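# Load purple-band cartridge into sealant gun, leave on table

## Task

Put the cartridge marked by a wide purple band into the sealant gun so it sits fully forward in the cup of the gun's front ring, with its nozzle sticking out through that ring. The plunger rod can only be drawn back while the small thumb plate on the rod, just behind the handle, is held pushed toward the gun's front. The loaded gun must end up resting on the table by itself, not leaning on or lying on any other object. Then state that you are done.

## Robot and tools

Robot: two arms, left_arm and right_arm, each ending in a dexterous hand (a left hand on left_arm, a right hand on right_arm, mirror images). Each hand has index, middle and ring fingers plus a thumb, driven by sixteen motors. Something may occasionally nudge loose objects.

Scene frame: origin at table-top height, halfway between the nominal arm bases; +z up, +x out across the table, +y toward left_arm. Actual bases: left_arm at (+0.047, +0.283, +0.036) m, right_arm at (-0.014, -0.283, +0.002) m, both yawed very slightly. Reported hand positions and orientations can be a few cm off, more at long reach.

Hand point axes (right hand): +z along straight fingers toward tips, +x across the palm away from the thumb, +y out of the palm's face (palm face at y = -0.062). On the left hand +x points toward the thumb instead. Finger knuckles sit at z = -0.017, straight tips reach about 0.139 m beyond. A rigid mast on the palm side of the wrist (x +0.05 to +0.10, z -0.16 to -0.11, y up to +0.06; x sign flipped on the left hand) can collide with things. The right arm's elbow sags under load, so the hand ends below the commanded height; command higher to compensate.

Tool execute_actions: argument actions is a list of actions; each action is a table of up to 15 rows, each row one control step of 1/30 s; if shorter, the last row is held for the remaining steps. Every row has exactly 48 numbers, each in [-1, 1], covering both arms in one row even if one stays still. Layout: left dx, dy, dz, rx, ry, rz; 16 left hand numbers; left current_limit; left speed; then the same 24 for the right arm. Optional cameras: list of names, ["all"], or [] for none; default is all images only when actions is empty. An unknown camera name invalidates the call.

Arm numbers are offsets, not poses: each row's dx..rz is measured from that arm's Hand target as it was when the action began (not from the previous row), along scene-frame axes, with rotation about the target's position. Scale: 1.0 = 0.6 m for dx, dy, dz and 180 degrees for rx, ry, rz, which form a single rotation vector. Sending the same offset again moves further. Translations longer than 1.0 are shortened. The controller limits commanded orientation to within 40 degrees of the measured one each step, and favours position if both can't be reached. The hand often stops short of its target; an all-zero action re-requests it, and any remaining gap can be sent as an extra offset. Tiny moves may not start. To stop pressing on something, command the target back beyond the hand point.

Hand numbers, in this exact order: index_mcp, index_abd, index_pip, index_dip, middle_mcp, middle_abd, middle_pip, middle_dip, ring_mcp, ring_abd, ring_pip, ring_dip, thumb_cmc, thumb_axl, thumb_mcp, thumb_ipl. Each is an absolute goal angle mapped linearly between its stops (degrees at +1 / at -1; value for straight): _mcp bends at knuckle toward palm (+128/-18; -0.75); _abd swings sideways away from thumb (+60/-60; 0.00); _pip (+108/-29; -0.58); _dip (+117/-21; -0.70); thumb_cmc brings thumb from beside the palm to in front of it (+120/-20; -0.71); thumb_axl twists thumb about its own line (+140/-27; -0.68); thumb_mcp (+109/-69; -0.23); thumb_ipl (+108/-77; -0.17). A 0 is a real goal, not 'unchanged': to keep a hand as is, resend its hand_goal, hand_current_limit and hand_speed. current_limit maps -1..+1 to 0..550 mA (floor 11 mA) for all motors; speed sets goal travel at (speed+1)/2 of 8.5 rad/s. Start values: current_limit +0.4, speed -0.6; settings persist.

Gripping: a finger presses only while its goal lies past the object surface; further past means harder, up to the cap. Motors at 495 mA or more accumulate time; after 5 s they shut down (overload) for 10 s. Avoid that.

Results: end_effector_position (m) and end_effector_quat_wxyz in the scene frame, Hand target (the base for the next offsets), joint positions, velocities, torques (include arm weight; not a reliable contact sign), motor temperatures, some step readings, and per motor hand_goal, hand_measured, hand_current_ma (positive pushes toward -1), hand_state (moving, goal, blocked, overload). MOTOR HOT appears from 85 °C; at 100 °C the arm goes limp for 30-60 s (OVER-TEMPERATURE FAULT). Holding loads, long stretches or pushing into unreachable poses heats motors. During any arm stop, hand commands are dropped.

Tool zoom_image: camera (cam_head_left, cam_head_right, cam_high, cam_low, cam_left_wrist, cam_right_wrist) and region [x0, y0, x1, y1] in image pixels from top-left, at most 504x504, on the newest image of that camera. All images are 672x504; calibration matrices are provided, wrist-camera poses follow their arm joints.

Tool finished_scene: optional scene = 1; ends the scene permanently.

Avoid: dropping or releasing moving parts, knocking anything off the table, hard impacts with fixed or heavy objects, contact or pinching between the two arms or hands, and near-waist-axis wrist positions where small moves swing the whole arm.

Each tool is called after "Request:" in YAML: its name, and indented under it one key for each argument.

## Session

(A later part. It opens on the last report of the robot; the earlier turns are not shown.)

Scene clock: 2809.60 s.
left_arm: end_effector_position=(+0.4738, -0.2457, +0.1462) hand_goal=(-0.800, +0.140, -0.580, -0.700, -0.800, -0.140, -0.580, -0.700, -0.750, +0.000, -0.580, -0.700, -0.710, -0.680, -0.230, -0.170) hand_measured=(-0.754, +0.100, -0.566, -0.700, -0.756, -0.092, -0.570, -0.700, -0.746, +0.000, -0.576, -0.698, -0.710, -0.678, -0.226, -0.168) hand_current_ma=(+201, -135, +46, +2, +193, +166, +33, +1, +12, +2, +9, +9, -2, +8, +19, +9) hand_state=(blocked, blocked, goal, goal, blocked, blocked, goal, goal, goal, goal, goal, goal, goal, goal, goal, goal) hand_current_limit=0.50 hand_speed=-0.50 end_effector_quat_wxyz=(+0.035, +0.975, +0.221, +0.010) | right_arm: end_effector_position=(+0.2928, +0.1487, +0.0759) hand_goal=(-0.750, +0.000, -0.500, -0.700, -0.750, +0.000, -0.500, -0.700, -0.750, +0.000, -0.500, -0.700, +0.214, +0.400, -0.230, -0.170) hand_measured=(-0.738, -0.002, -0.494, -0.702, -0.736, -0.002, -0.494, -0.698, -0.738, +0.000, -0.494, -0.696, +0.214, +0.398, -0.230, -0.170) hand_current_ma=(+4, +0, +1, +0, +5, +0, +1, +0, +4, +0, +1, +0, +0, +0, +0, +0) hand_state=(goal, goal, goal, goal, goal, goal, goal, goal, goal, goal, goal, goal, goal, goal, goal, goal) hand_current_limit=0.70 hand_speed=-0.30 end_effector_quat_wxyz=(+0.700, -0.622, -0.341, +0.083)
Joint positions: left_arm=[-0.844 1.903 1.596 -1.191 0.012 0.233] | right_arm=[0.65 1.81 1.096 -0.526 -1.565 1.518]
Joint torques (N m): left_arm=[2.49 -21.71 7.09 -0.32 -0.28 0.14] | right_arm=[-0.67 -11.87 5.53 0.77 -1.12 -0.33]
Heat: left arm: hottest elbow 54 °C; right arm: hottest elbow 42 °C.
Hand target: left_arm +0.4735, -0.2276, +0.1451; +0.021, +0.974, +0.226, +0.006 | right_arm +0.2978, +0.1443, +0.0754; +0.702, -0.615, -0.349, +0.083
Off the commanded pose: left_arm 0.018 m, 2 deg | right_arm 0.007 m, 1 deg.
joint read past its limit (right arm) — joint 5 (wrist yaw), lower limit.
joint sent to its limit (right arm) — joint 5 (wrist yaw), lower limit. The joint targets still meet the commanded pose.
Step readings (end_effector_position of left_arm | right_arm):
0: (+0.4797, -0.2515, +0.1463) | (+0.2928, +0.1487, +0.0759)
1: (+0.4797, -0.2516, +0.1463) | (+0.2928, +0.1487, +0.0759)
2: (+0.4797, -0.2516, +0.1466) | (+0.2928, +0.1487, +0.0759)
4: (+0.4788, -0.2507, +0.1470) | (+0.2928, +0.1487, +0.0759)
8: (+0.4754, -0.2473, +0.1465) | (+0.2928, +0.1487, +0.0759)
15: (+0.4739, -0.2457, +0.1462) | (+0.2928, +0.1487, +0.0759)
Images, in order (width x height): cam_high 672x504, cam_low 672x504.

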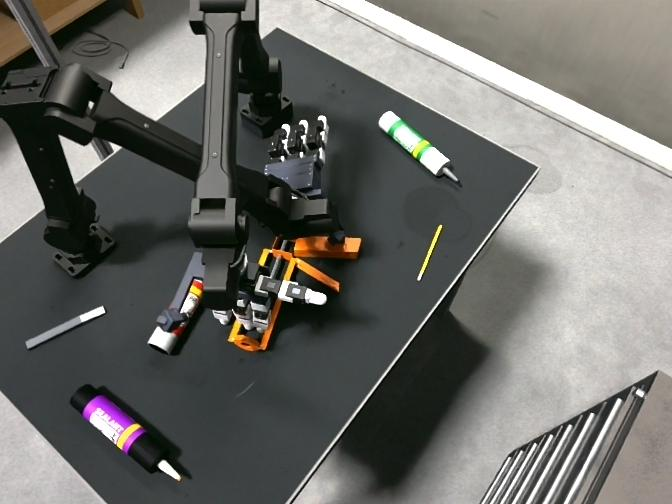

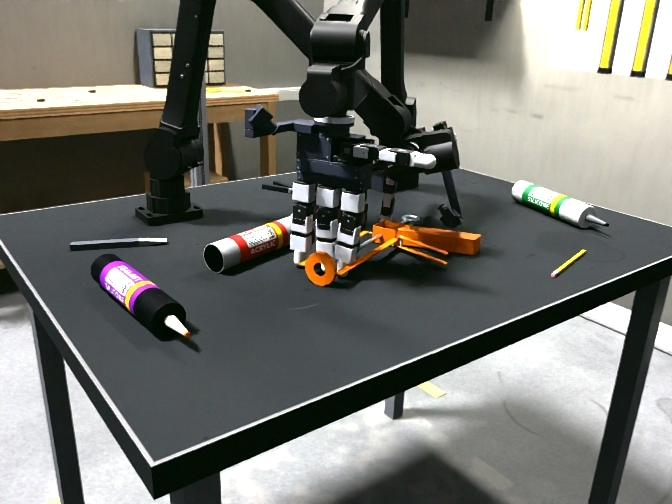

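Request:
execute_actions:
  actions:
    - [[0.004,-0.008,0.035,0,0,0,-0.75,0.14,-0.58,-0.7,-0.75,-0.14,-0.58,-0.7,-0.75,0,-0.58,-0.7,-0.71,-0.68,-0.23,-0.17,0.3,-0.5,0,0,0,0,0,0,-0.75,0,-0.5,-0.7,-0.75,0,-0.5,-0.7,-0.75,0,-0.5,-0.7,0.214,0.4,-0.23,-0.17,0.7,-0.3]]
  cameras: ["cam_low"]

Request:
zoom_image:
  camera: "cam_low"
  region: [300, 190, 430, 300]

Scene clock: 2833.23 s.
left_arm: end_effector_position=(+0.4697, -0.2406, +0.1480) hand_goal=(-0.750, +0.140, -0.580, -0.700, -0.750, -0.140, -0.580, -0.700, -0.750, +0.000, -0.580, -0.700, -0.710, -0.680, -0.230, -0.170) hand_measured=(-0.706, +0.100, -0.560, -0.700, -0.708, -0.092, -0.562, -0.700, -0.746, +0.000, -0.578, -0.698, -0.710, -0.678, -0.226, -0.168) hand_current_ma=(+192, -135, +77, +2, +183, +166, +68, +1, +11, +2, +9, +9, -2, +8, +19, +9) hand_state=(blocked, blocked, blocked, goal, blocked, blocked, goal, goal, goal, goal, goal, goal, goal, goal, goal, goal) hand_current_limit=0.30 hand_speed=-0.50 end_effector_quat_wxyz=(+0.025, +0.975, +0.220, +0.006) | right_arm: end_effector_position=(+0.2928, +0.1488, +0.0761) hand_goal=(-0.750, +0.000, -0.500, -0.700, -0.750, +0.000, -0.500, -0.700, -0.750, +0.000, -0.500, -0.700, +0.214, +0.400, -0.230, -0.170) hand_measured=(-0.738, -0.002, -0.494, -0.702, -0.736, -0.002, -0.494, -0.698, -0.738, +0.000, -0.494, -0.696, +0.216, +0.398, -0.230, -0.170) hand_current_ma=(+4, +0, +1, +0, +5, +0, +1, +0, +4, +0, +1, +0, +0, +0, +0, +0) hand_state=(goal, goal, goal, goal, goal, goal, goal, goal, goal, goal, goal, goal, goal, goal, goal, goal) hand_current_limit=0.70 hand_speed=-0.30 end_effector_quat_wxyz=(+0.701, -0.621, -0.341, +0.083)
Joint positions: left_arm=[-0.844 1.897 1.599 -1.223 0.012 0.235] | right_arm=[0.65 1.81 1.096 -0.526 -1.566 1.517]
Joint torques (N m): left_arm=[2.2 -21.54 11.3 -1.28 -0.27 0.13] | right_arm=[-0.67 -11.87 5.53 0.75 -1.08 -0.33]
Heat: left arm: hottest elbow 52 °C; right arm: hottest elbow 42 °C.
Hand target: left_arm +0.4759, -0.2324, +0.1659; +0.021, +0.974, +0.226, +0.006 | right_arm +0.2978, +0.1443, +0.0755; +0.702, -0.615, -0.349, +0.083
Off the commanded pose: left_arm 0.021 m, 1 deg | right_arm 0.007 m, 1 deg.
joint read past its limit (right arm) — joint 5 (wrist yaw), lower limit.
joint sent to its limit (right arm) — joint 5 (wrist yaw), lower limit. The joint targets still meet the commanded pose.
Step readings (end_effector_position of left_arm | right_arm):
0: (+0.4738, -0.2457, +0.1462) | (+0.2928, +0.1487, +0.0759)
1: (+0.4737, -0.2456, +0.1461) | (+0.2928, +0.1487, +0.0759)
2: (+0.4729, -0.2444, +0.1457) | (+0.2928, +0.1487, +0.0759)
4: (+0.4716, -0.2428, +0.1456) | (+0.2928, +0.1487, +0.0760)
8: (+0.4701, -0.2411, +0.1466) | (+0.2927, +0.1488, +0.0761)
15: (+0.4697, -0.2407, +0.1476) | (+0.2927, +0.1488, +0.0761)
Images, in order (width x height): cam_low 672x504.

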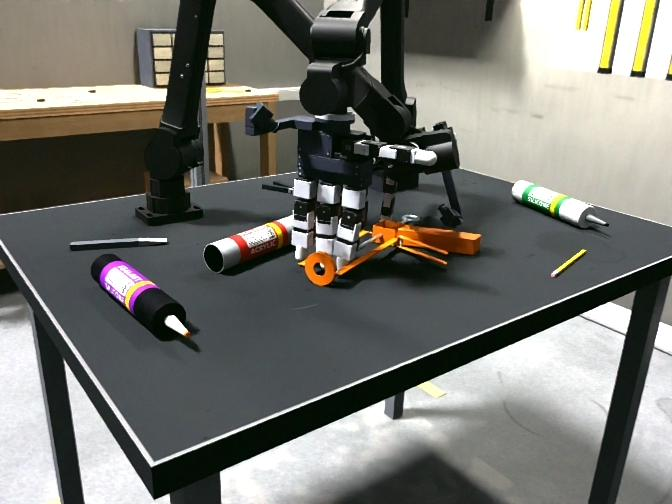

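Scaled by 3.877 from the camera's 672x504 image, which has a finer 960x720 frame.

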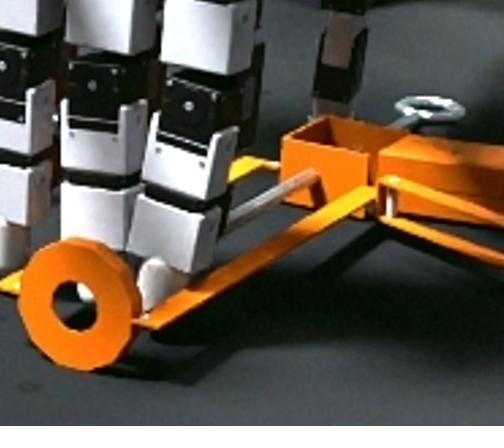

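Request:
execute_actions:
  actions:
    - [[0,0,0.01,0,0,0,-0.95,0.14,-0.58,-0.7,-0.95,-0.14,-0.58,-0.7,-0.75,0,-0.58,-0.7,-0.71,-0.68,-0.23,-0.17,0.75,-0.5,0,0,0,0,0,0,-0.75,0,-0.5,-0.7,-0.75,0,-0.5,-0.7,-0.75,0,-0.5,-0.7,0.214,0.4,-0.23,-0.17,0.7,-0.3]]
  cameras: ["cam_low"]

Request:
zoom_image:
  camera: "cam_low"
  region: [300, 190, 430, 300]

Scene clock: 2844.17 s.
left_arm: end_effector_position=(+0.4676, -0.2380, +0.1515) hand_goal=(-0.950, +0.140, -0.580, -0.700, -0.950, -0.140, -0.580, -0.700, -0.750, +0.000, -0.580, -0.700, -0.710, -0.680, -0.230, -0.170) hand_measured=(-0.786, +0.100, -0.554, -0.688, -0.790, -0.092, -0.556, -0.688, -0.748, +0.000, -0.578, -0.698, -0.712, -0.678, -0.226, -0.168) hand_current_ma=(+480, -136, +100, +44, +480, +166, +90, +43, +4, +2, +7, +8, -3, +8, +20, +9) hand_state=(blocked, blocked, blocked, goal, blocked, blocked, blocked, goal, goal, goal, goal, goal, goal, goal, goal, goal) hand_current_limit=0.75 hand_speed=-0.50 end_effector_quat_wxyz=(+0.019, +0.975, +0.220, +0.003) | right_arm: end_effector_position=(+0.2928, +0.1488, +0.0761) hand_goal=(-0.750, +0.000, -0.500, -0.700, -0.750, +0.000, -0.500, -0.700, -0.750, +0.000, -0.500, -0.700, +0.214, +0.400, -0.230, -0.170) hand_measured=(-0.738, -0.002, -0.494, -0.702, -0.736, -0.002, -0.494, -0.698, -0.738, +0.000, -0.494, -0.696, +0.216, +0.400, -0.230, -0.170) hand_current_ma=(+4, +0, +1, +0, +5, +0, +1, +0, +4, +0, +1, +0, +0, +0, +0, +0) hand_state=(goal, goal, goal, goal, goal, goal, goal, goal, goal, goal, goal, goal, goal, goal, goal, goal) hand_current_limit=0.70 hand_speed=-0.30 end_effector_quat_wxyz=(+0.701, -0.621, -0.341, +0.083)
Joint positions: left_arm=[-0.844 1.893 1.606 -1.247 0.011 0.235] | right_arm=[0.65 1.81 1.096 -0.526 -1.566 1.517]
Joint torques (N m): left_arm=[2.02 -22.01 11.6 -0.91 -0.28 0.07] | right_arm=[-0.67 -11.81 5.55 0.73 -1.07 -0.33]
Heat: left arm: hottest elbow 53 °C; right arm: hottest elbow 42 °C.
Hand target: left_arm +0.4760, -0.2324, +0.1722; +0.021, +0.974, +0.226, +0.006 | right_arm +0.2980, +0.1442, +0.0754; +0.702, -0.615, -0.348, +0.082
Off the commanded pose: left_arm 0.023 m, 1 deg | right_arm 0.007 m, 1 deg.
joint read past its limit (right arm) — joint 5 (wrist yaw), lower limit.
joint sent to its limit (right arm) — joint 5 (wrist yaw), lower limit. The joint targets still meet the commanded pose.
Step readings (end_effector_position of left_arm | right_arm):
0: (+0.4697, -0.2406, +0.1480) | (+0.2928, +0.1488, +0.0761)
1: (+0.4696, -0.2406, +0.1480) | (+0.2928, +0.1488, +0.0761)
2: (+0.4697, -0.2408, +0.1484) | (+0.2928, +0.1488, +0.0761)
4: (+0.4698, -0.2410, +0.1493) | (+0.2928, +0.1488, +0.0761)
8: (+0.4675, -0.2378, +0.1509) | (+0.2928, +0.1488, +0.0761)
15: (+0.4676, -0.2380, +0.1515) | (+0.2928, +0.1488, +0.0761)
Images, in order (width x height): cam_low 672x504.

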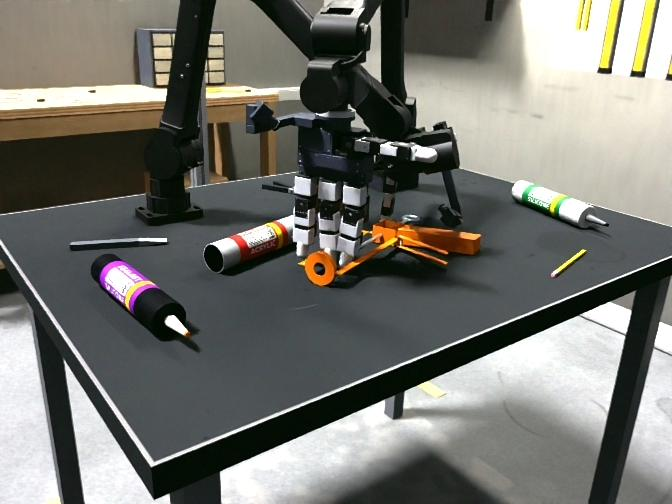

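Scaled by 3.877 from the camera's 672x504 image, which has a finer 960x720 frame.

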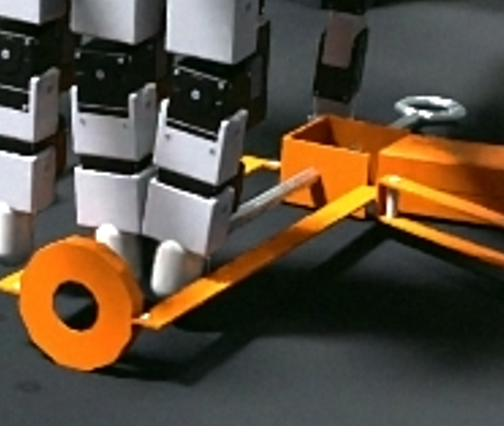

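Request:
zoom_image:
  camera: "cam_low"
  region: [300, 220, 400, 300]

Request:
execute_actions:
  actions: []
  cameras: ["cam_high","cam_head_right","cam_low"]

Request:
zoom_image:
  camera: "cam_head_right"
  region: [375, 310, 465, 385]

Request:
zoom_image:
  camera: "cam_high"
  region: [240, 195, 340, 275]

Scaled by 5.040 from the camera's 672x504 image, which has a finer 960x720 frame.

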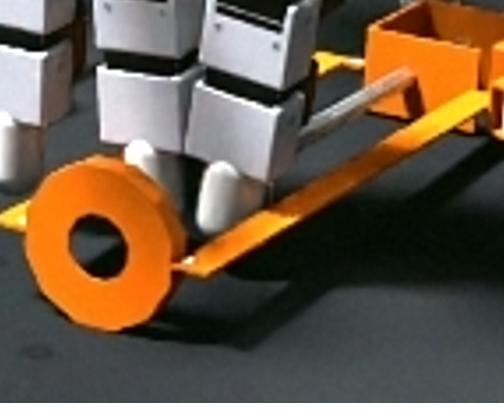

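Scene clock: 2849.93 s.
left_arm: end_effector_position=(+0.4676, -0.2380, +0.1515) hand_goal=(-0.950, +0.140, -0.580, -0.700, -0.950, -0.140, -0.580, -0.700, -0.750, +0.000, -0.580, -0.700, -0.710, -0.680, -0.230, -0.170) hand_measured=(-0.786, +0.100, -0.554, -0.688, -0.790, -0.092, -0.556, -0.688, -0.748, +0.000, -0.578, -0.698, -0.712, -0.678, -0.226, -0.168) hand_current_ma=(+481, -136, +100, +44, +481, +166, +90, +43, +4, +2, +7, +8, -3, +8, +20, +9) hand_state=(blocked, blocked, blocked, goal, blocked, blocked, blocked, goal, goal, goal, goal, goal, goal, goal, goal, goal) hand_current_limit=0.75 hand_speed=-0.50 end_effector_quat_wxyz=(+0.019, +0.975, +0.220, +0.003) | right_arm: end_effector_position=(+0.2928, +0.1488, +0.0761) hand_goal=(-0.750, +0.000, -0.500, -0.700, -0.750, +0.000, -0.500, -0.700, -0.750, +0.000, -0.500, -0.700, +0.214, +0.400, -0.230, -0.170) hand_measured=(-0.738, -0.002, -0.494, -0.702, -0.736, -0.002, -0.494, -0.698, -0.738, +0.000, -0.494, -0.696, +0.216, +0.400, -0.230, -0.170) hand_current_ma=(+4, +0, +1, +0, +5, +0, +1, +0, +4, +0, +1, +0, +0, +0, +0, +0) hand_state=(goal, goal, goal, goal, goal, goal, goal, goal, goal, goal, goal, goal, goal, goal, goal, goal) hand_current_limit=0.70 hand_speed=-0.30 end_effector_quat_wxyz=(+0.701, -0.621, -0.341, +0.083)
Joint positions: left_arm=[-0.844 1.893 1.606 -1.247 0.011 0.235] | right_arm=[0.65 1.81 1.096 -0.526 -1.566 1.517]
Joint velocities: within noise
Joint torques (N m): left_arm=[1.67 -21.83 11.51 -0.91 -0.25 0.1] | right_arm=[-0.67 -11.87 5.55 0.73 -1.07 -0.32]
Motor temperatures (°C): left_arm=[27 38 54 27 28 28] | right_arm=[27 34 42 29 35 28]
Heat: left arm: hottest elbow 54 °C; right arm: hottest elbow 42 °C.
Hand target: left_arm +0.4760, -0.2324, +0.1722; +0.021, +0.974, +0.226, +0.006 | right_arm +0.2980, +0.1442, +0.0754; +0.702, -0.615, -0.348, +0.082
Off the commanded pose: left_arm 0.023 m, 1 deg | right_arm 0.007 m, 1 deg.
joint read past its limit (right arm) — joint 5 (wrist yaw), lower limit.
Images, in order (width x height): cam_head_right 672x504, cam_high 672x504, cam_low 672x504.

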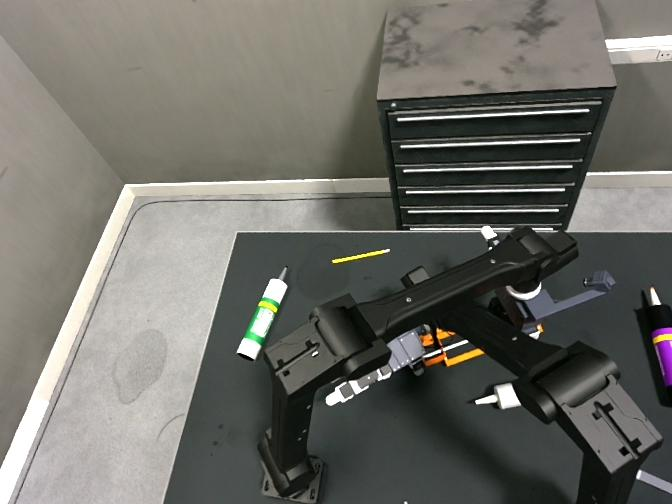

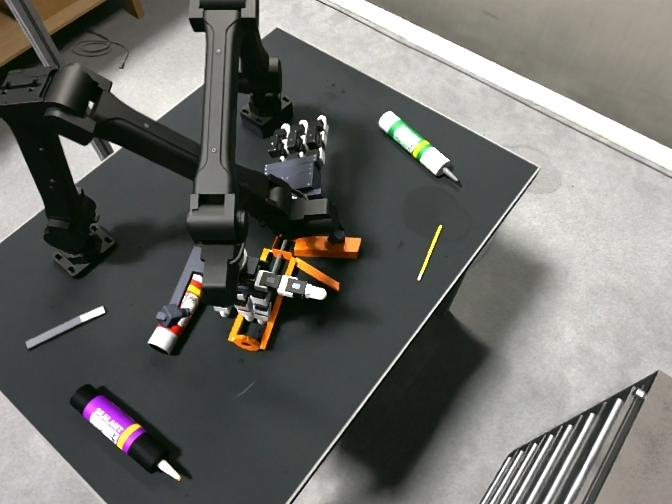

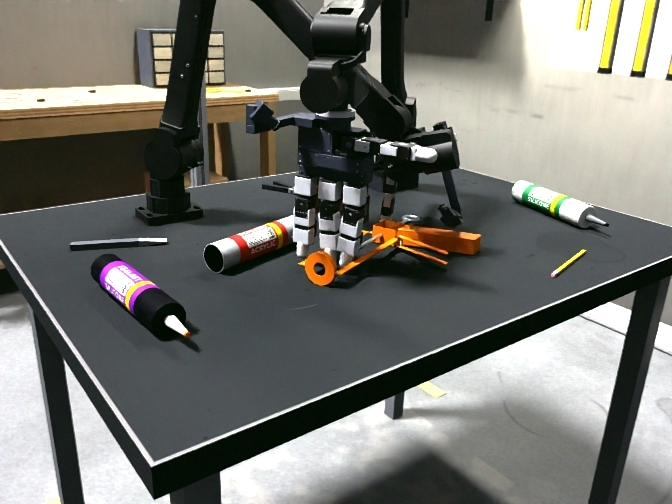

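Scaled by 5.600 from the camera's 672x504 image, which has a finer 960x720 frame.

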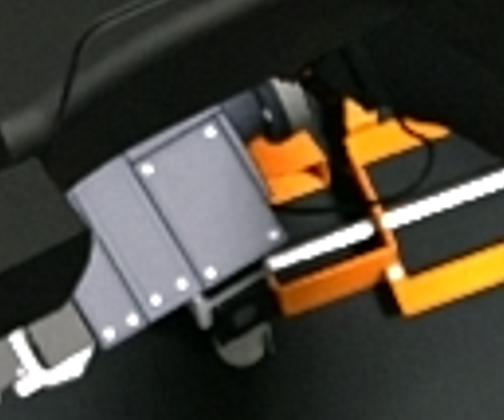

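Scaled by 5.040 from the camera's 672x504 image, which has a finer 960x720 frame.

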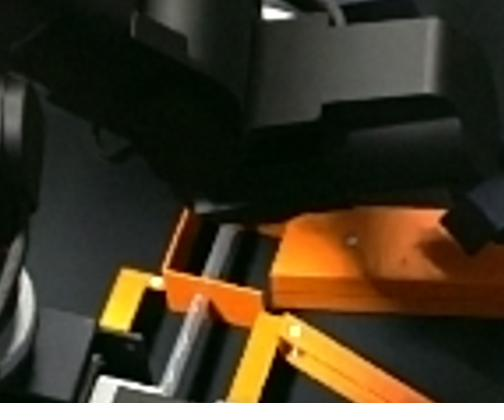

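Request:
execute_actions:
  actions:
    - [[0,0,0,0,0,0,-0.95,0.14,-0.58,-0.7,-0.95,-0.14,-0.58,-0.7,-0.75,0,-0.58,-0.7,-0.71,-0.68,-0.23,-0.17,0.75,-0.5,0.006,-0.012,0,0,0,0,-0.75,0,-0.5,-0.7,-0.75,0,-0.5,-0.7,-0.75,0,-0.5,-0.7,0.214,0.4,-0.23,-0.17,0.7,-0.3]]
  cameras: ["cam_low","cam_head_right","cam_high"]

Request:
zoom_image:
  camera: "cam_low"
  region: [300, 190, 430, 300]

Request:
zoom_image:
  camera: "cam_head_right"
  region: [375, 310, 465, 385]

Scene clock: 2915.40 s.
left_arm: end_effector_position=(+0.4676, -0.2380, +0.1515) hand_goal=(-0.950, +0.140, -0.580, -0.700, -0.950, -0.140, -0.580, -0.700, -0.750, +0.000, -0.580, -0.700, -0.710, -0.680, -0.230, -0.170) hand_measured=(-0.786, +0.100, -0.554, -0.688, -0.790, -0.092, -0.556, -0.688, -0.748, +0.000, -0.578, -0.698, -0.712, -0.678, -0.226, -0.168) hand_current_ma=(+481, -136, +100, +44, +481, +166, +90, +43, +4, +2, +7, +8, -3, +8, +20, +9) hand_state=(blocked, blocked, blocked, goal, blocked, blocked, blocked, goal, goal, goal, goal, goal, goal, goal, goal, goal) hand_current_limit=0.75 hand_speed=-0.50 end_effector_quat_wxyz=(+0.019, +0.975, +0.220, +0.003) | right_arm: end_effector_position=(+0.2914, +0.1478, +0.0763) hand_goal=(-0.750, +0.000, -0.500, -0.700, -0.750, +0.000, -0.500, -0.700, -0.750, +0.000, -0.500, -0.700, +0.214, +0.400, -0.230, -0.170) hand_measured=(-0.738, -0.002, -0.494, -0.702, -0.736, -0.002, -0.494, -0.698, -0.738, +0.000, -0.494, -0.696, +0.220, +0.400, -0.228, -0.170) hand_current_ma=(+4, +0, +1, +0, +5, +0, +1, +0, +4, +0, +1, +0, +1, +0, +0, +0) hand_state=(goal, goal, goal, goal, goal, goal, goal, goal, goal, goal, goal, goal, goal, goal, goal, goal) hand_current_limit=0.70 hand_speed=-0.30 end_effector_quat_wxyz=(+0.701, -0.620, -0.343, +0.081)
Joint positions: left_arm=[-0.844 1.893 1.606 -1.247 0.011 0.235] | right_arm=[0.65 1.805 1.089 -0.526 -1.566 1.509]
Joint torques (N m): left_arm=[1.79 -21.95 11.54 -0.88 -0.23 0.14] | right_arm=[-1.96 -11.99 5.24 0.59 -1.08 -0.32]
Motor temperatures (°C): left_arm=[27 38 60 27 28 28] | right_arm=[27 35 41 29 35 28]
Heat: left arm: hottest elbow 60 °C; right arm: hottest elbow 41 °C.
Hand target: left_arm +0.4760, -0.2324, +0.1722; +0.021, +0.974, +0.226, +0.006 | right_arm +0.3016, +0.1370, +0.0754; +0.702, -0.615, -0.349, +0.082
Off the commanded pose: left_arm 0.023 m, 1 deg | right_arm 0.015 m, 1 deg.
joint read past its limit (right arm) — joint 5 (wrist yaw), lower limit.
joint sent to its limit (right arm) — joint 5 (wrist yaw), lower limit. The joint targets still meet the commanded pose.
Step readings (end_effector_position of left_arm | right_arm):
0: (+0.4676, -0.2380, +0.1515) | (+0.2928, +0.1488, +0.0761)
1: (+0.4676, -0.2380, +0.1515) | (+0.2928, +0.1488, +0.0761)
2: (+0.4676, -0.2380, +0.1515) | (+0.2925, +0.1486, +0.0759)
4: (+0.4676, -0.2380, +0.1515) | (+0.2922, +0.1484, +0.0759)
8: (+0.4676, -0.2380, +0.1515) | (+0.2914, +0.1478, +0.0761)
15: (+0.4676, -0.2380, +0.1515) | (+0.2914, +0.1478, +0.0763)
Images, in order (width x height): cam_head_right 672x504, cam_high 672x504, cam_low 672x504.

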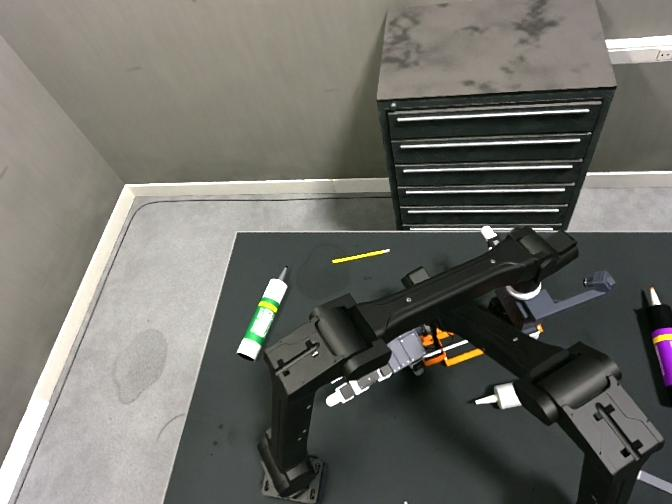

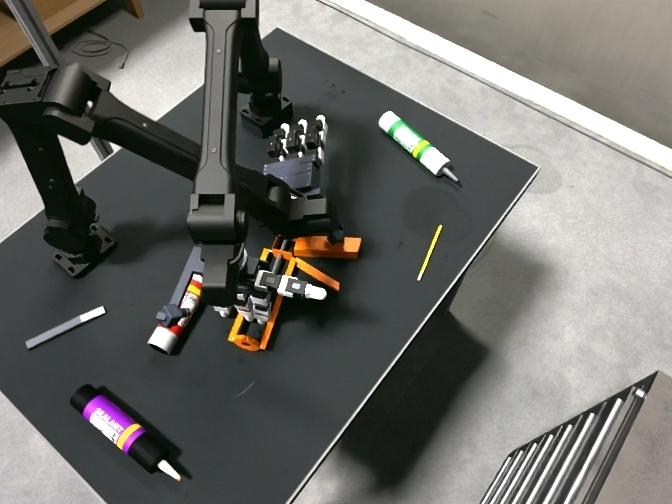

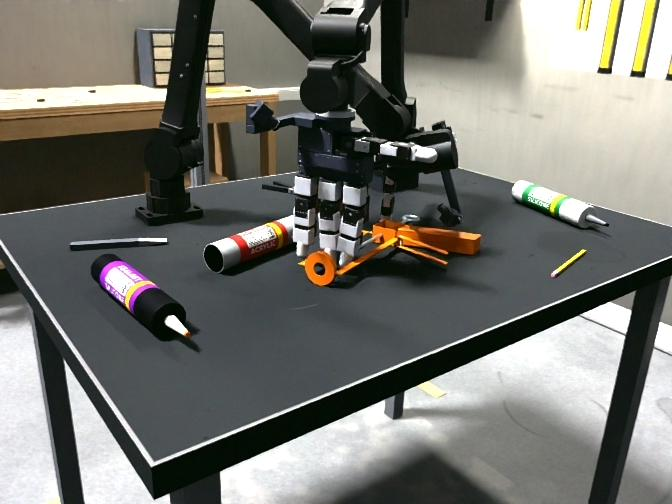

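Scaled by 3.877 from the camera's 672x504 image, which has a finer 960x720 frame.

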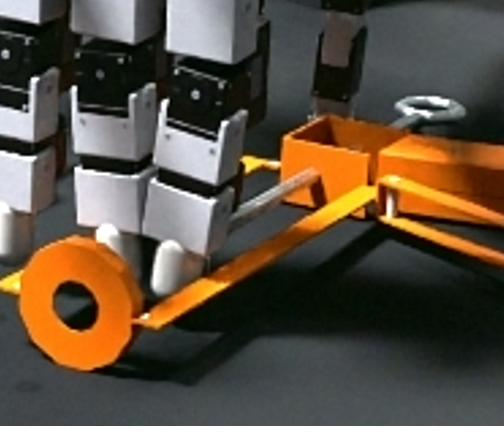

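Scaled by 5.600 from the camera's 672x504 image, which has a finer 960x720 frame.

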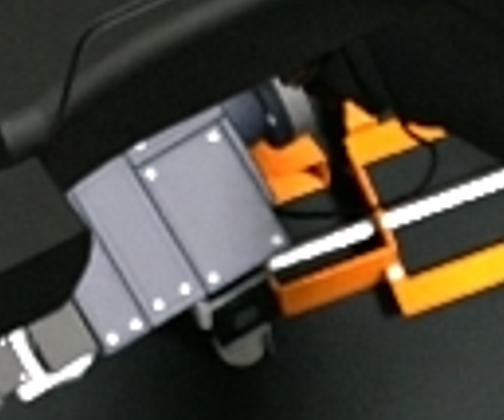

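Request:
execute_actions:
  actions: []
  cameras: ["cam_left_wrist","cam_right_wrist"]

Scene clock: 2925.33 s.
left_arm: end_effector_position=(+0.4676, -0.2380, +0.1515) hand_goal=(-0.950, +0.140, -0.580, -0.700, -0.950, -0.140, -0.580, -0.700, -0.750, +0.000, -0.580, -0.700, -0.710, -0.680, -0.230, -0.170) hand_measured=(-0.786, +0.100, -0.554, -0.688, -0.790, -0.092, -0.556, -0.688, -0.748, +0.000, -0.578, -0.698, -0.712, -0.678, -0.226, -0.168) hand_current_ma=(+481, -136, +100, +44, +481, +166, +90, +43, +4, +2, +7, +8, -3, +8, +20, +9) hand_state=(blocked, blocked, blocked, goal, blocked, blocked, blocked, goal, goal, goal, goal, goal, goal, goal, goal, goal) hand_current_limit=0.75 hand_speed=-0.50 end_effector_quat_wxyz=(+0.019, +0.975, +0.220, +0.003) | right_arm: end_effector_position=(+0.2914, +0.1478, +0.0763) hand_goal=(-0.750, +0.000, -0.500, -0.700, -0.750, +0.000, -0.500, -0.700, -0.750, +0.000, -0.500, -0.700, +0.214, +0.400, -0.230, -0.170) hand_measured=(-0.738, -0.002, -0.494, -0.702, -0.736, -0.002, -0.494, -0.698, -0.738, +0.000, -0.494, -0.696, +0.220, +0.400, -0.228, -0.170) hand_current_ma=(+4, +0, +1, +0, +5, +0, +1, +0, +4, +0, +1, +0, +1, +0, +0, +0) hand_state=(goal, goal, goal, goal, goal, goal, goal, goal, goal, goal, goal, goal, goal, goal, goal, goal) hand_current_limit=0.70 hand_speed=-0.30 end_effector_quat_wxyz=(+0.701, -0.620, -0.343, +0.081)
Joint positions: left_arm=[-0.844 1.893 1.606 -1.247 0.011 0.235] | right_arm=[0.65 1.805 1.089 -0.526 -1.566 1.509]
Joint velocities: within noise
Joint torques (N m): left_arm=[1.73 -21.54 11.58 -0.9 -0.24 0.12] | right_arm=[-1.9 -11.93 5.26 0.59 -1.08 -0.32]
Motor temperatures (°C): left_arm=[27 38 61 27 28 28] | right_arm=[27 35 41 29 35 28]
Heat: left arm: hottest elbow 61 °C; right arm: hottest elbow 41 °C.
Hand target: left_arm +0.4760, -0.2324, +0.1722; +0.021, +0.974, +0.226, +0.006 | right_arm +0.3016, +0.1370, +0.0754; +0.702, -0.615, -0.349, +0.083
Off the commanded pose: left_arm 0.023 m, 1 deg | right_arm 0.015 m, 1 deg.
joint read past its limit (right arm) — joint 5 (wrist yaw), lower limit.
camera_calibration:
cam_left_wrist: T_world_to_cam=[[-0.959419, 0.281765, 0.0111158, 0.479314], [0.190541, 0.618731, 0.762145, -0.116701], [0.207868, 0.733335, -0.64731, 0.296337], [0, 0, 0, 1]] pos_world=[0.4205, -0.280162, 0.275438]
cam_right_wrist: T_world_to_cam=[[-0.369389, -0.298392, -0.880065, 0.247018], [0.0416565, -0.95141, 0.305097, 0.0416729], [-0.928341, 0.0760389, 0.36387, 0.350217], [0, 0, 0, 1]] pos_world=[0.41463, 0.086726, 0.0772442]
Images, in order (width x height): cam_left_wrist 672x504, cam_right_wrist 672x504.

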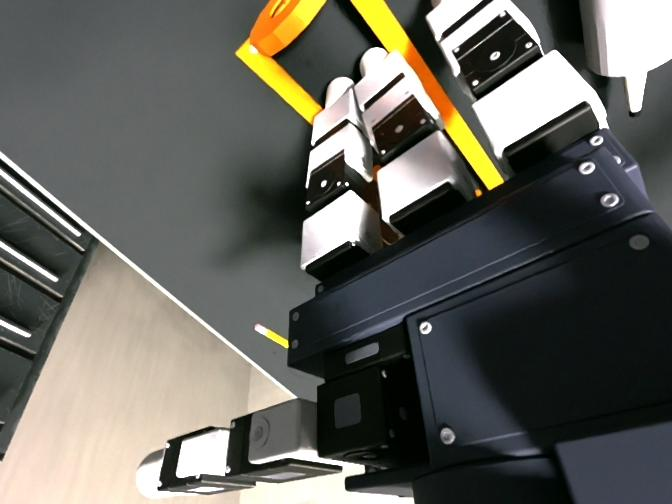

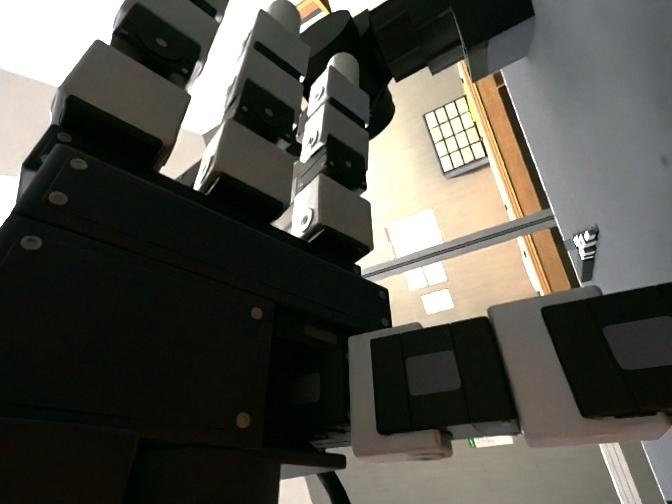

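Request:
zoom_image:
  camera: "cam_left_wrist"
  region: [230, 0, 530, 225]

Request:
zoom_image:
  camera: "cam_right_wrist"
  region: [240, 0, 440, 150]

Scaled by 1.680 from the camera's 672x504 image, which has a finer 960x720 frame.

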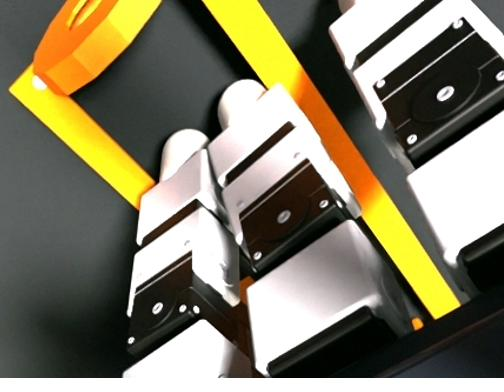

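Scaled by 2.520 from the camera's 672x504 image, which has a finer 960x720 frame.

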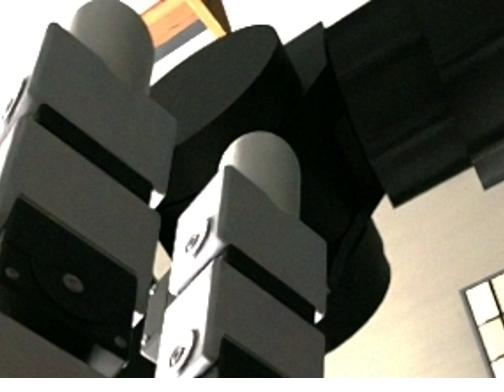

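Request:
execute_actions:
  actions: []
  cameras: ["cam_low","cam_high","cam_head_right"]

Request:
zoom_image:
  camera: "cam_low"
  region: [375, 170, 485, 260]

Request:
zoom_image:
  camera: "cam_high"
  region: [270, 190, 370, 270]

Request:
zoom_image:
  camera: "cam_head_right"
  region: [400, 310, 450, 380]

Scene clock: 2943.00 s.
left_arm: end_effector_position=(+0.4676, -0.2380, +0.1515) hand_goal=(-0.950, +0.140, -0.580, -0.700, -0.950, -0.140, -0.580, -0.700, -0.750, +0.000, -0.580, -0.700, -0.710, -0.680, -0.230, -0.170) hand_measured=(-0.786, +0.100, -0.554, -0.688, -0.790, -0.092, -0.556, -0.688, -0.748, +0.000, -0.578, -0.698, -0.712, -0.678, -0.226, -0.168) hand_current_ma=(+481, -136, +100, +44, +481, +166, +90, +43, +4, +2, +7, +8, -3, +8, +20, +9) hand_state=(blocked, blocked, blocked, goal, blocked, blocked, blocked, goal, goal, goal, goal, goal, goal, goal, goal, goal) hand_current_limit=0.75 hand_speed=-0.50 end_effector_quat_wxyz=(+0.019, +0.975, +0.220, +0.003) | right_arm: end_effector_position=(+0.2914, +0.1478, +0.0763) hand_goal=(-0.750, +0.000, -0.500, -0.700, -0.750, +0.000, -0.500, -0.700, -0.750, +0.000, -0.500, -0.700, +0.214, +0.400, -0.230, -0.170) hand_measured=(-0.738, -0.002, -0.494, -0.702, -0.736, -0.002, -0.494, -0.698, -0.738, +0.000, -0.494, -0.696, +0.220, +0.400, -0.228, -0.170) hand_current_ma=(+4, +0, +1, +0, +5, +0, +1, +0, +4, +0, +1, +0, +1, +0, +0, +0) hand_state=(goal, goal, goal, goal, goal, goal, goal, goal, goal, goal, goal, goal, goal, goal, goal, goal) hand_current_limit=0.70 hand_speed=-0.30 end_effector_quat_wxyz=(+0.701, -0.620, -0.343, +0.081)
Joint positions: left_arm=[-0.844 1.893 1.606 -1.247 0.011 0.235] | right_arm=[0.65 1.805 1.089 -0.526 -1.566 1.509]
Joint velocities: within noise
Joint torques (N m): left_arm=[2.26 -21.6 11.64 -0.96 -0.23 0.12] | right_arm=[-1.9 -11.93 5.26 0.59 -1.08 -0.32]
Motor temperatures (°C): left_arm=[27 38 61 27 28 28] | right_arm=[27 35 41 29 35 28]
Heat: left arm: hottest elbow 61 °C; right arm: hottest elbow 41 °C.
Hand target: left_arm +0.4760, -0.2324, +0.1722; +0.021, +0.974, +0.226, +0.006 | right_arm +0.3016, +0.1370, +0.0754; +0.702, -0.615, -0.349, +0.083
Off the commanded pose: left_arm 0.023 m, 1 deg | right_arm 0.015 m, 1 deg.
joint read past its limit (right arm) — joint 5 (wrist yaw), lower limit.
Images, in order (width x height): cam_head_right 672x504, cam_high 672x504, cam_low 672x504.

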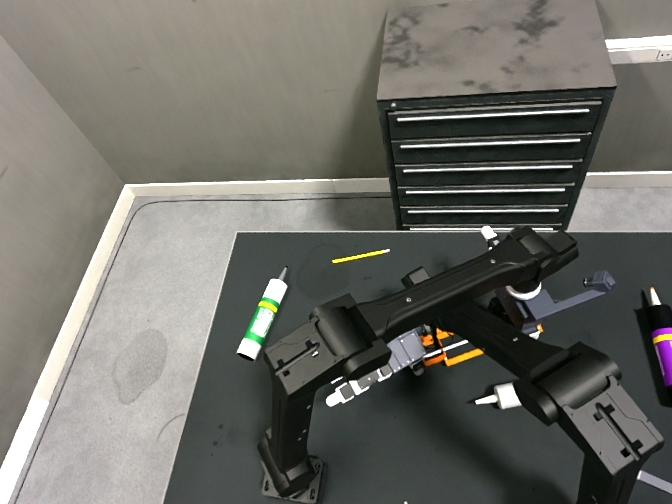

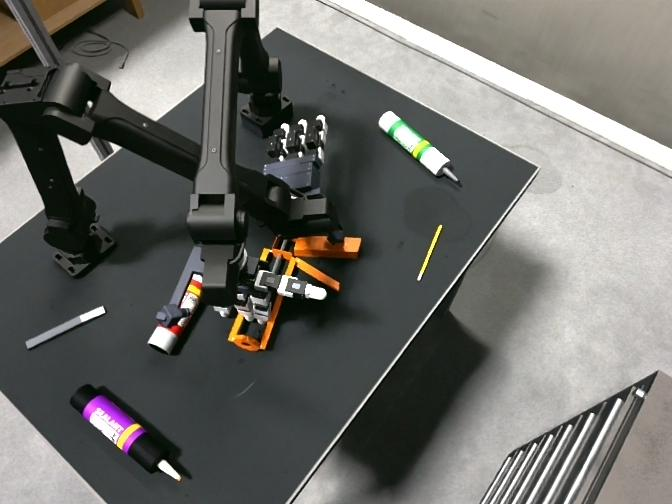

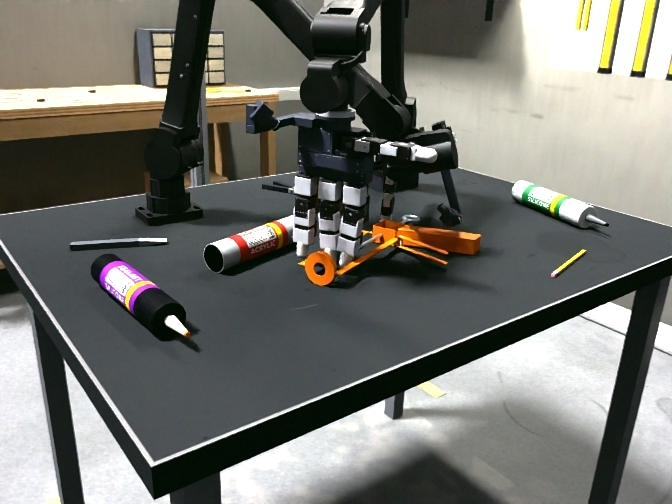

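Scaled by 4.582 from the camera's 672x504 image, which has a finer 960x720 frame.

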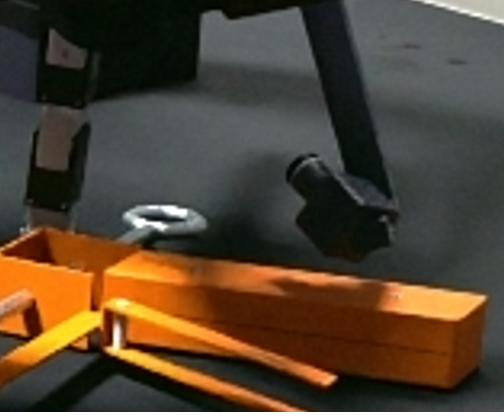

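Scaled by 5.040 from the camera's 672x504 image, which has a finer 960x720 frame.

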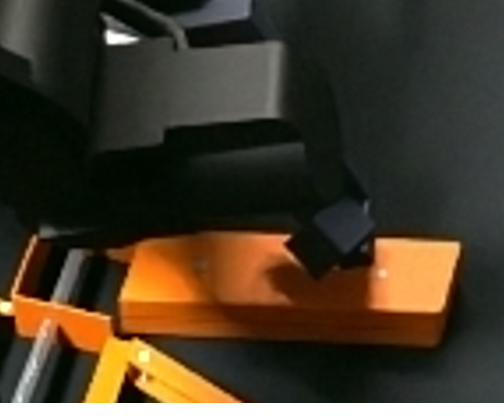

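Scaled by 7.200 from the camera's 672x504 image, which has a finer 960x720 frame.

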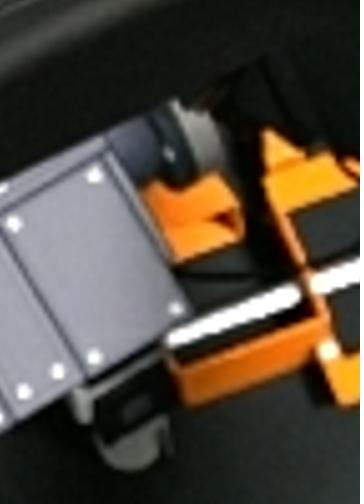

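Request:
execute_actions:
  actions:
    - [[0,0,0,0,0,0,-0.95,0.14,-0.58,-0.7,-0.95,-0.14,-0.58,-0.7,-0.75,0,-0.58,-0.7,-0.71,-0.68,-0.23,-0.17,0.75,-0.5,0.01,-0.01,0,0,0,0,-0.75,0,-0.5,-0.7,-0.75,0,-0.5,-0.7,-0.75,0,-0.5,-0.7,0.214,0.4,-0.23,-0.17,0.7,-0.3]]
  cameras: ["cam_low","cam_head_right"]

Request:
zoom_image:
  camera: "cam_head_right"
  region: [400, 310, 450, 380]

Request:
zoom_image:
  camera: "cam_low"
  region: [300, 190, 430, 300]

Scene clock: 2965.63 s.
left_arm: end_effector_position=(+0.4676, -0.2380, +0.1515) hand_goal=(-0.950, +0.140, -0.580, -0.700, -0.950, -0.140, -0.580, -0.700, -0.750, +0.000, -0.580, -0.700, -0.710, -0.680, -0.230, -0.170) hand_measured=(-0.786, +0.100, -0.554, -0.688, -0.790, -0.092, -0.556, -0.688, -0.748, +0.000, -0.578, -0.698, -0.712, -0.678, -0.226, -0.168) hand_current_ma=(+481, -136, +100, +44, +481, +166, +91, +43, +4, +2, +7, +8, -3, +8, +20, +9) hand_state=(blocked, blocked, blocked, goal, blocked, blocked, blocked, goal, goal, goal, goal, goal, goal, goal, goal, goal) hand_current_limit=0.75 hand_speed=-0.50 end_effector_quat_wxyz=(+0.019, +0.975, +0.220, +0.003) | right_arm: end_effector_position=(+0.2913, +0.1471, +0.0764) hand_goal=(-0.750, +0.000, -0.500, -0.700, -0.750, +0.000, -0.500, -0.700, -0.750, +0.000, -0.500, -0.700, +0.214, +0.400, -0.230, -0.170) hand_measured=(-0.738, -0.002, -0.494, -0.702, -0.736, -0.002, -0.494, -0.698, -0.738, +0.000, -0.494, -0.696, +0.222, +0.400, -0.226, -0.170) hand_current_ma=(+4, +0, +1, +0, +5, +0, +1, +0, +4, +0, +1, +0, +2, +0, +1, +0) hand_state=(goal, goal, goal, goal, goal, goal, goal, goal, goal, goal, goal, goal, goal, goal, goal, goal) hand_current_limit=0.70 hand_speed=-0.30 end_effector_quat_wxyz=(+0.701, -0.620, -0.344, +0.079)
Joint positions: left_arm=[-0.844 1.893 1.606 -1.247 0.011 0.235] | right_arm=[0.648 1.803 1.086 -0.526 -1.566 1.504]
Joint torques (N m): left_arm=[2.49 -22.01 11.51 -0.92 -0.23 0.11] | right_arm=[-3.08 -11.93 5.23 0.5 -1.08 -0.31]
Motor temperatures (°C): left_arm=[27 38 62 27 28 28] | right_arm=[27 35 40 29 35 28]
Heat: left arm: hottest elbow 62 °C; right arm: hottest elbow 40 °C.
Hand target: left_arm +0.4760, -0.2324, +0.1722; +0.021, +0.974, +0.226, +0.006 | right_arm +0.3074, +0.1310, +0.0753; +0.702, -0.615, -0.349, +0.083
Off the commanded pose: left_arm 0.023 m, 1 deg | right_arm 0.023 m, 1 deg.
joint read past its limit (right arm) — joint 5 (wrist yaw), lower limit.
joint sent to its limit (right arm) — joint 5 (wrist yaw), lower limit. The joint targets are off in orientation, not in position.
Step readings (end_effector_position of left_arm | right_arm):
0: (+0.4676, -0.2380, +0.1515) | (+0.2914, +0.1478, +0.0763)
1: (+0.4676, -0.2380, +0.1515) | (+0.2914, +0.1478, +0.0763)
2: (+0.4676, -0.2380, +0.1515) | (+0.2916, +0.1477, +0.0763)
4: (+0.4676, -0.2380, +0.1515) | (+0.2917, +0.1473, +0.0762)
8: (+0.4676, -0.2380, +0.1515) | (+0.2913, +0.1471, +0.0765)
15: (+0.4676, -0.2380, +0.1515) | (+0.2913, +0.1471, +0.0764)
Images, in order (width x height): cam_head_right 672x504, cam_low 672x504.

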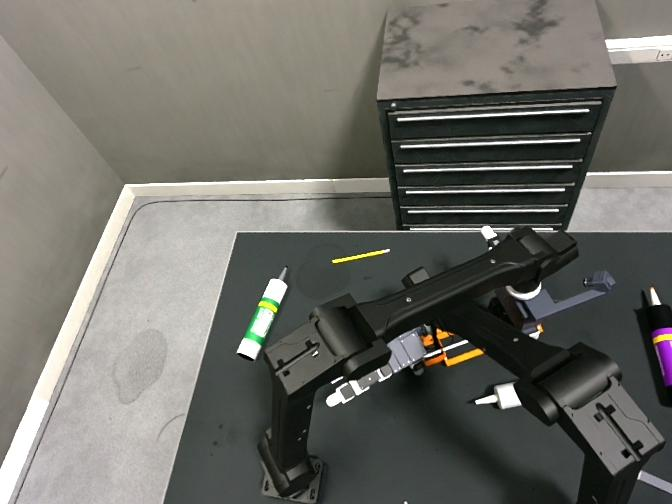

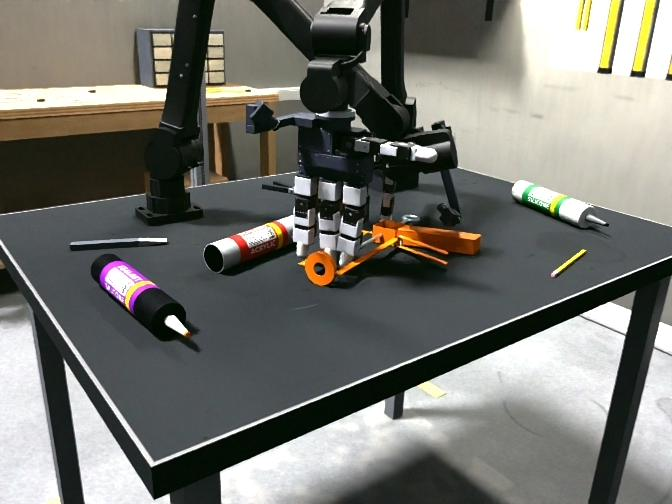

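Scaled by 7.200 from the camera's 672x504 image, which has a finer 960x720 frame.

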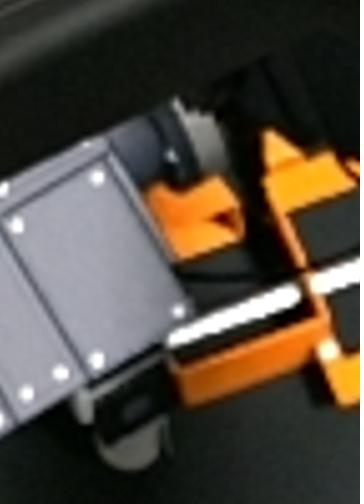

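Scaled by 3.877 from the camera's 672x504 image, which has a finer 960x720 frame.

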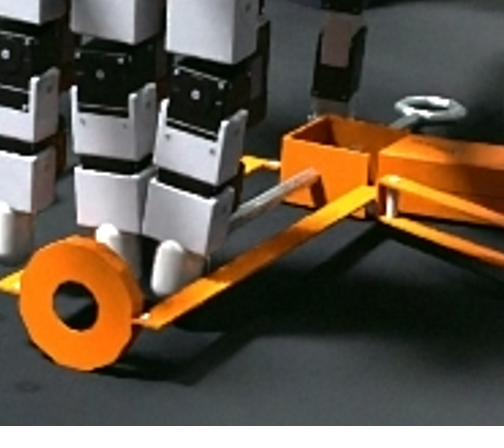

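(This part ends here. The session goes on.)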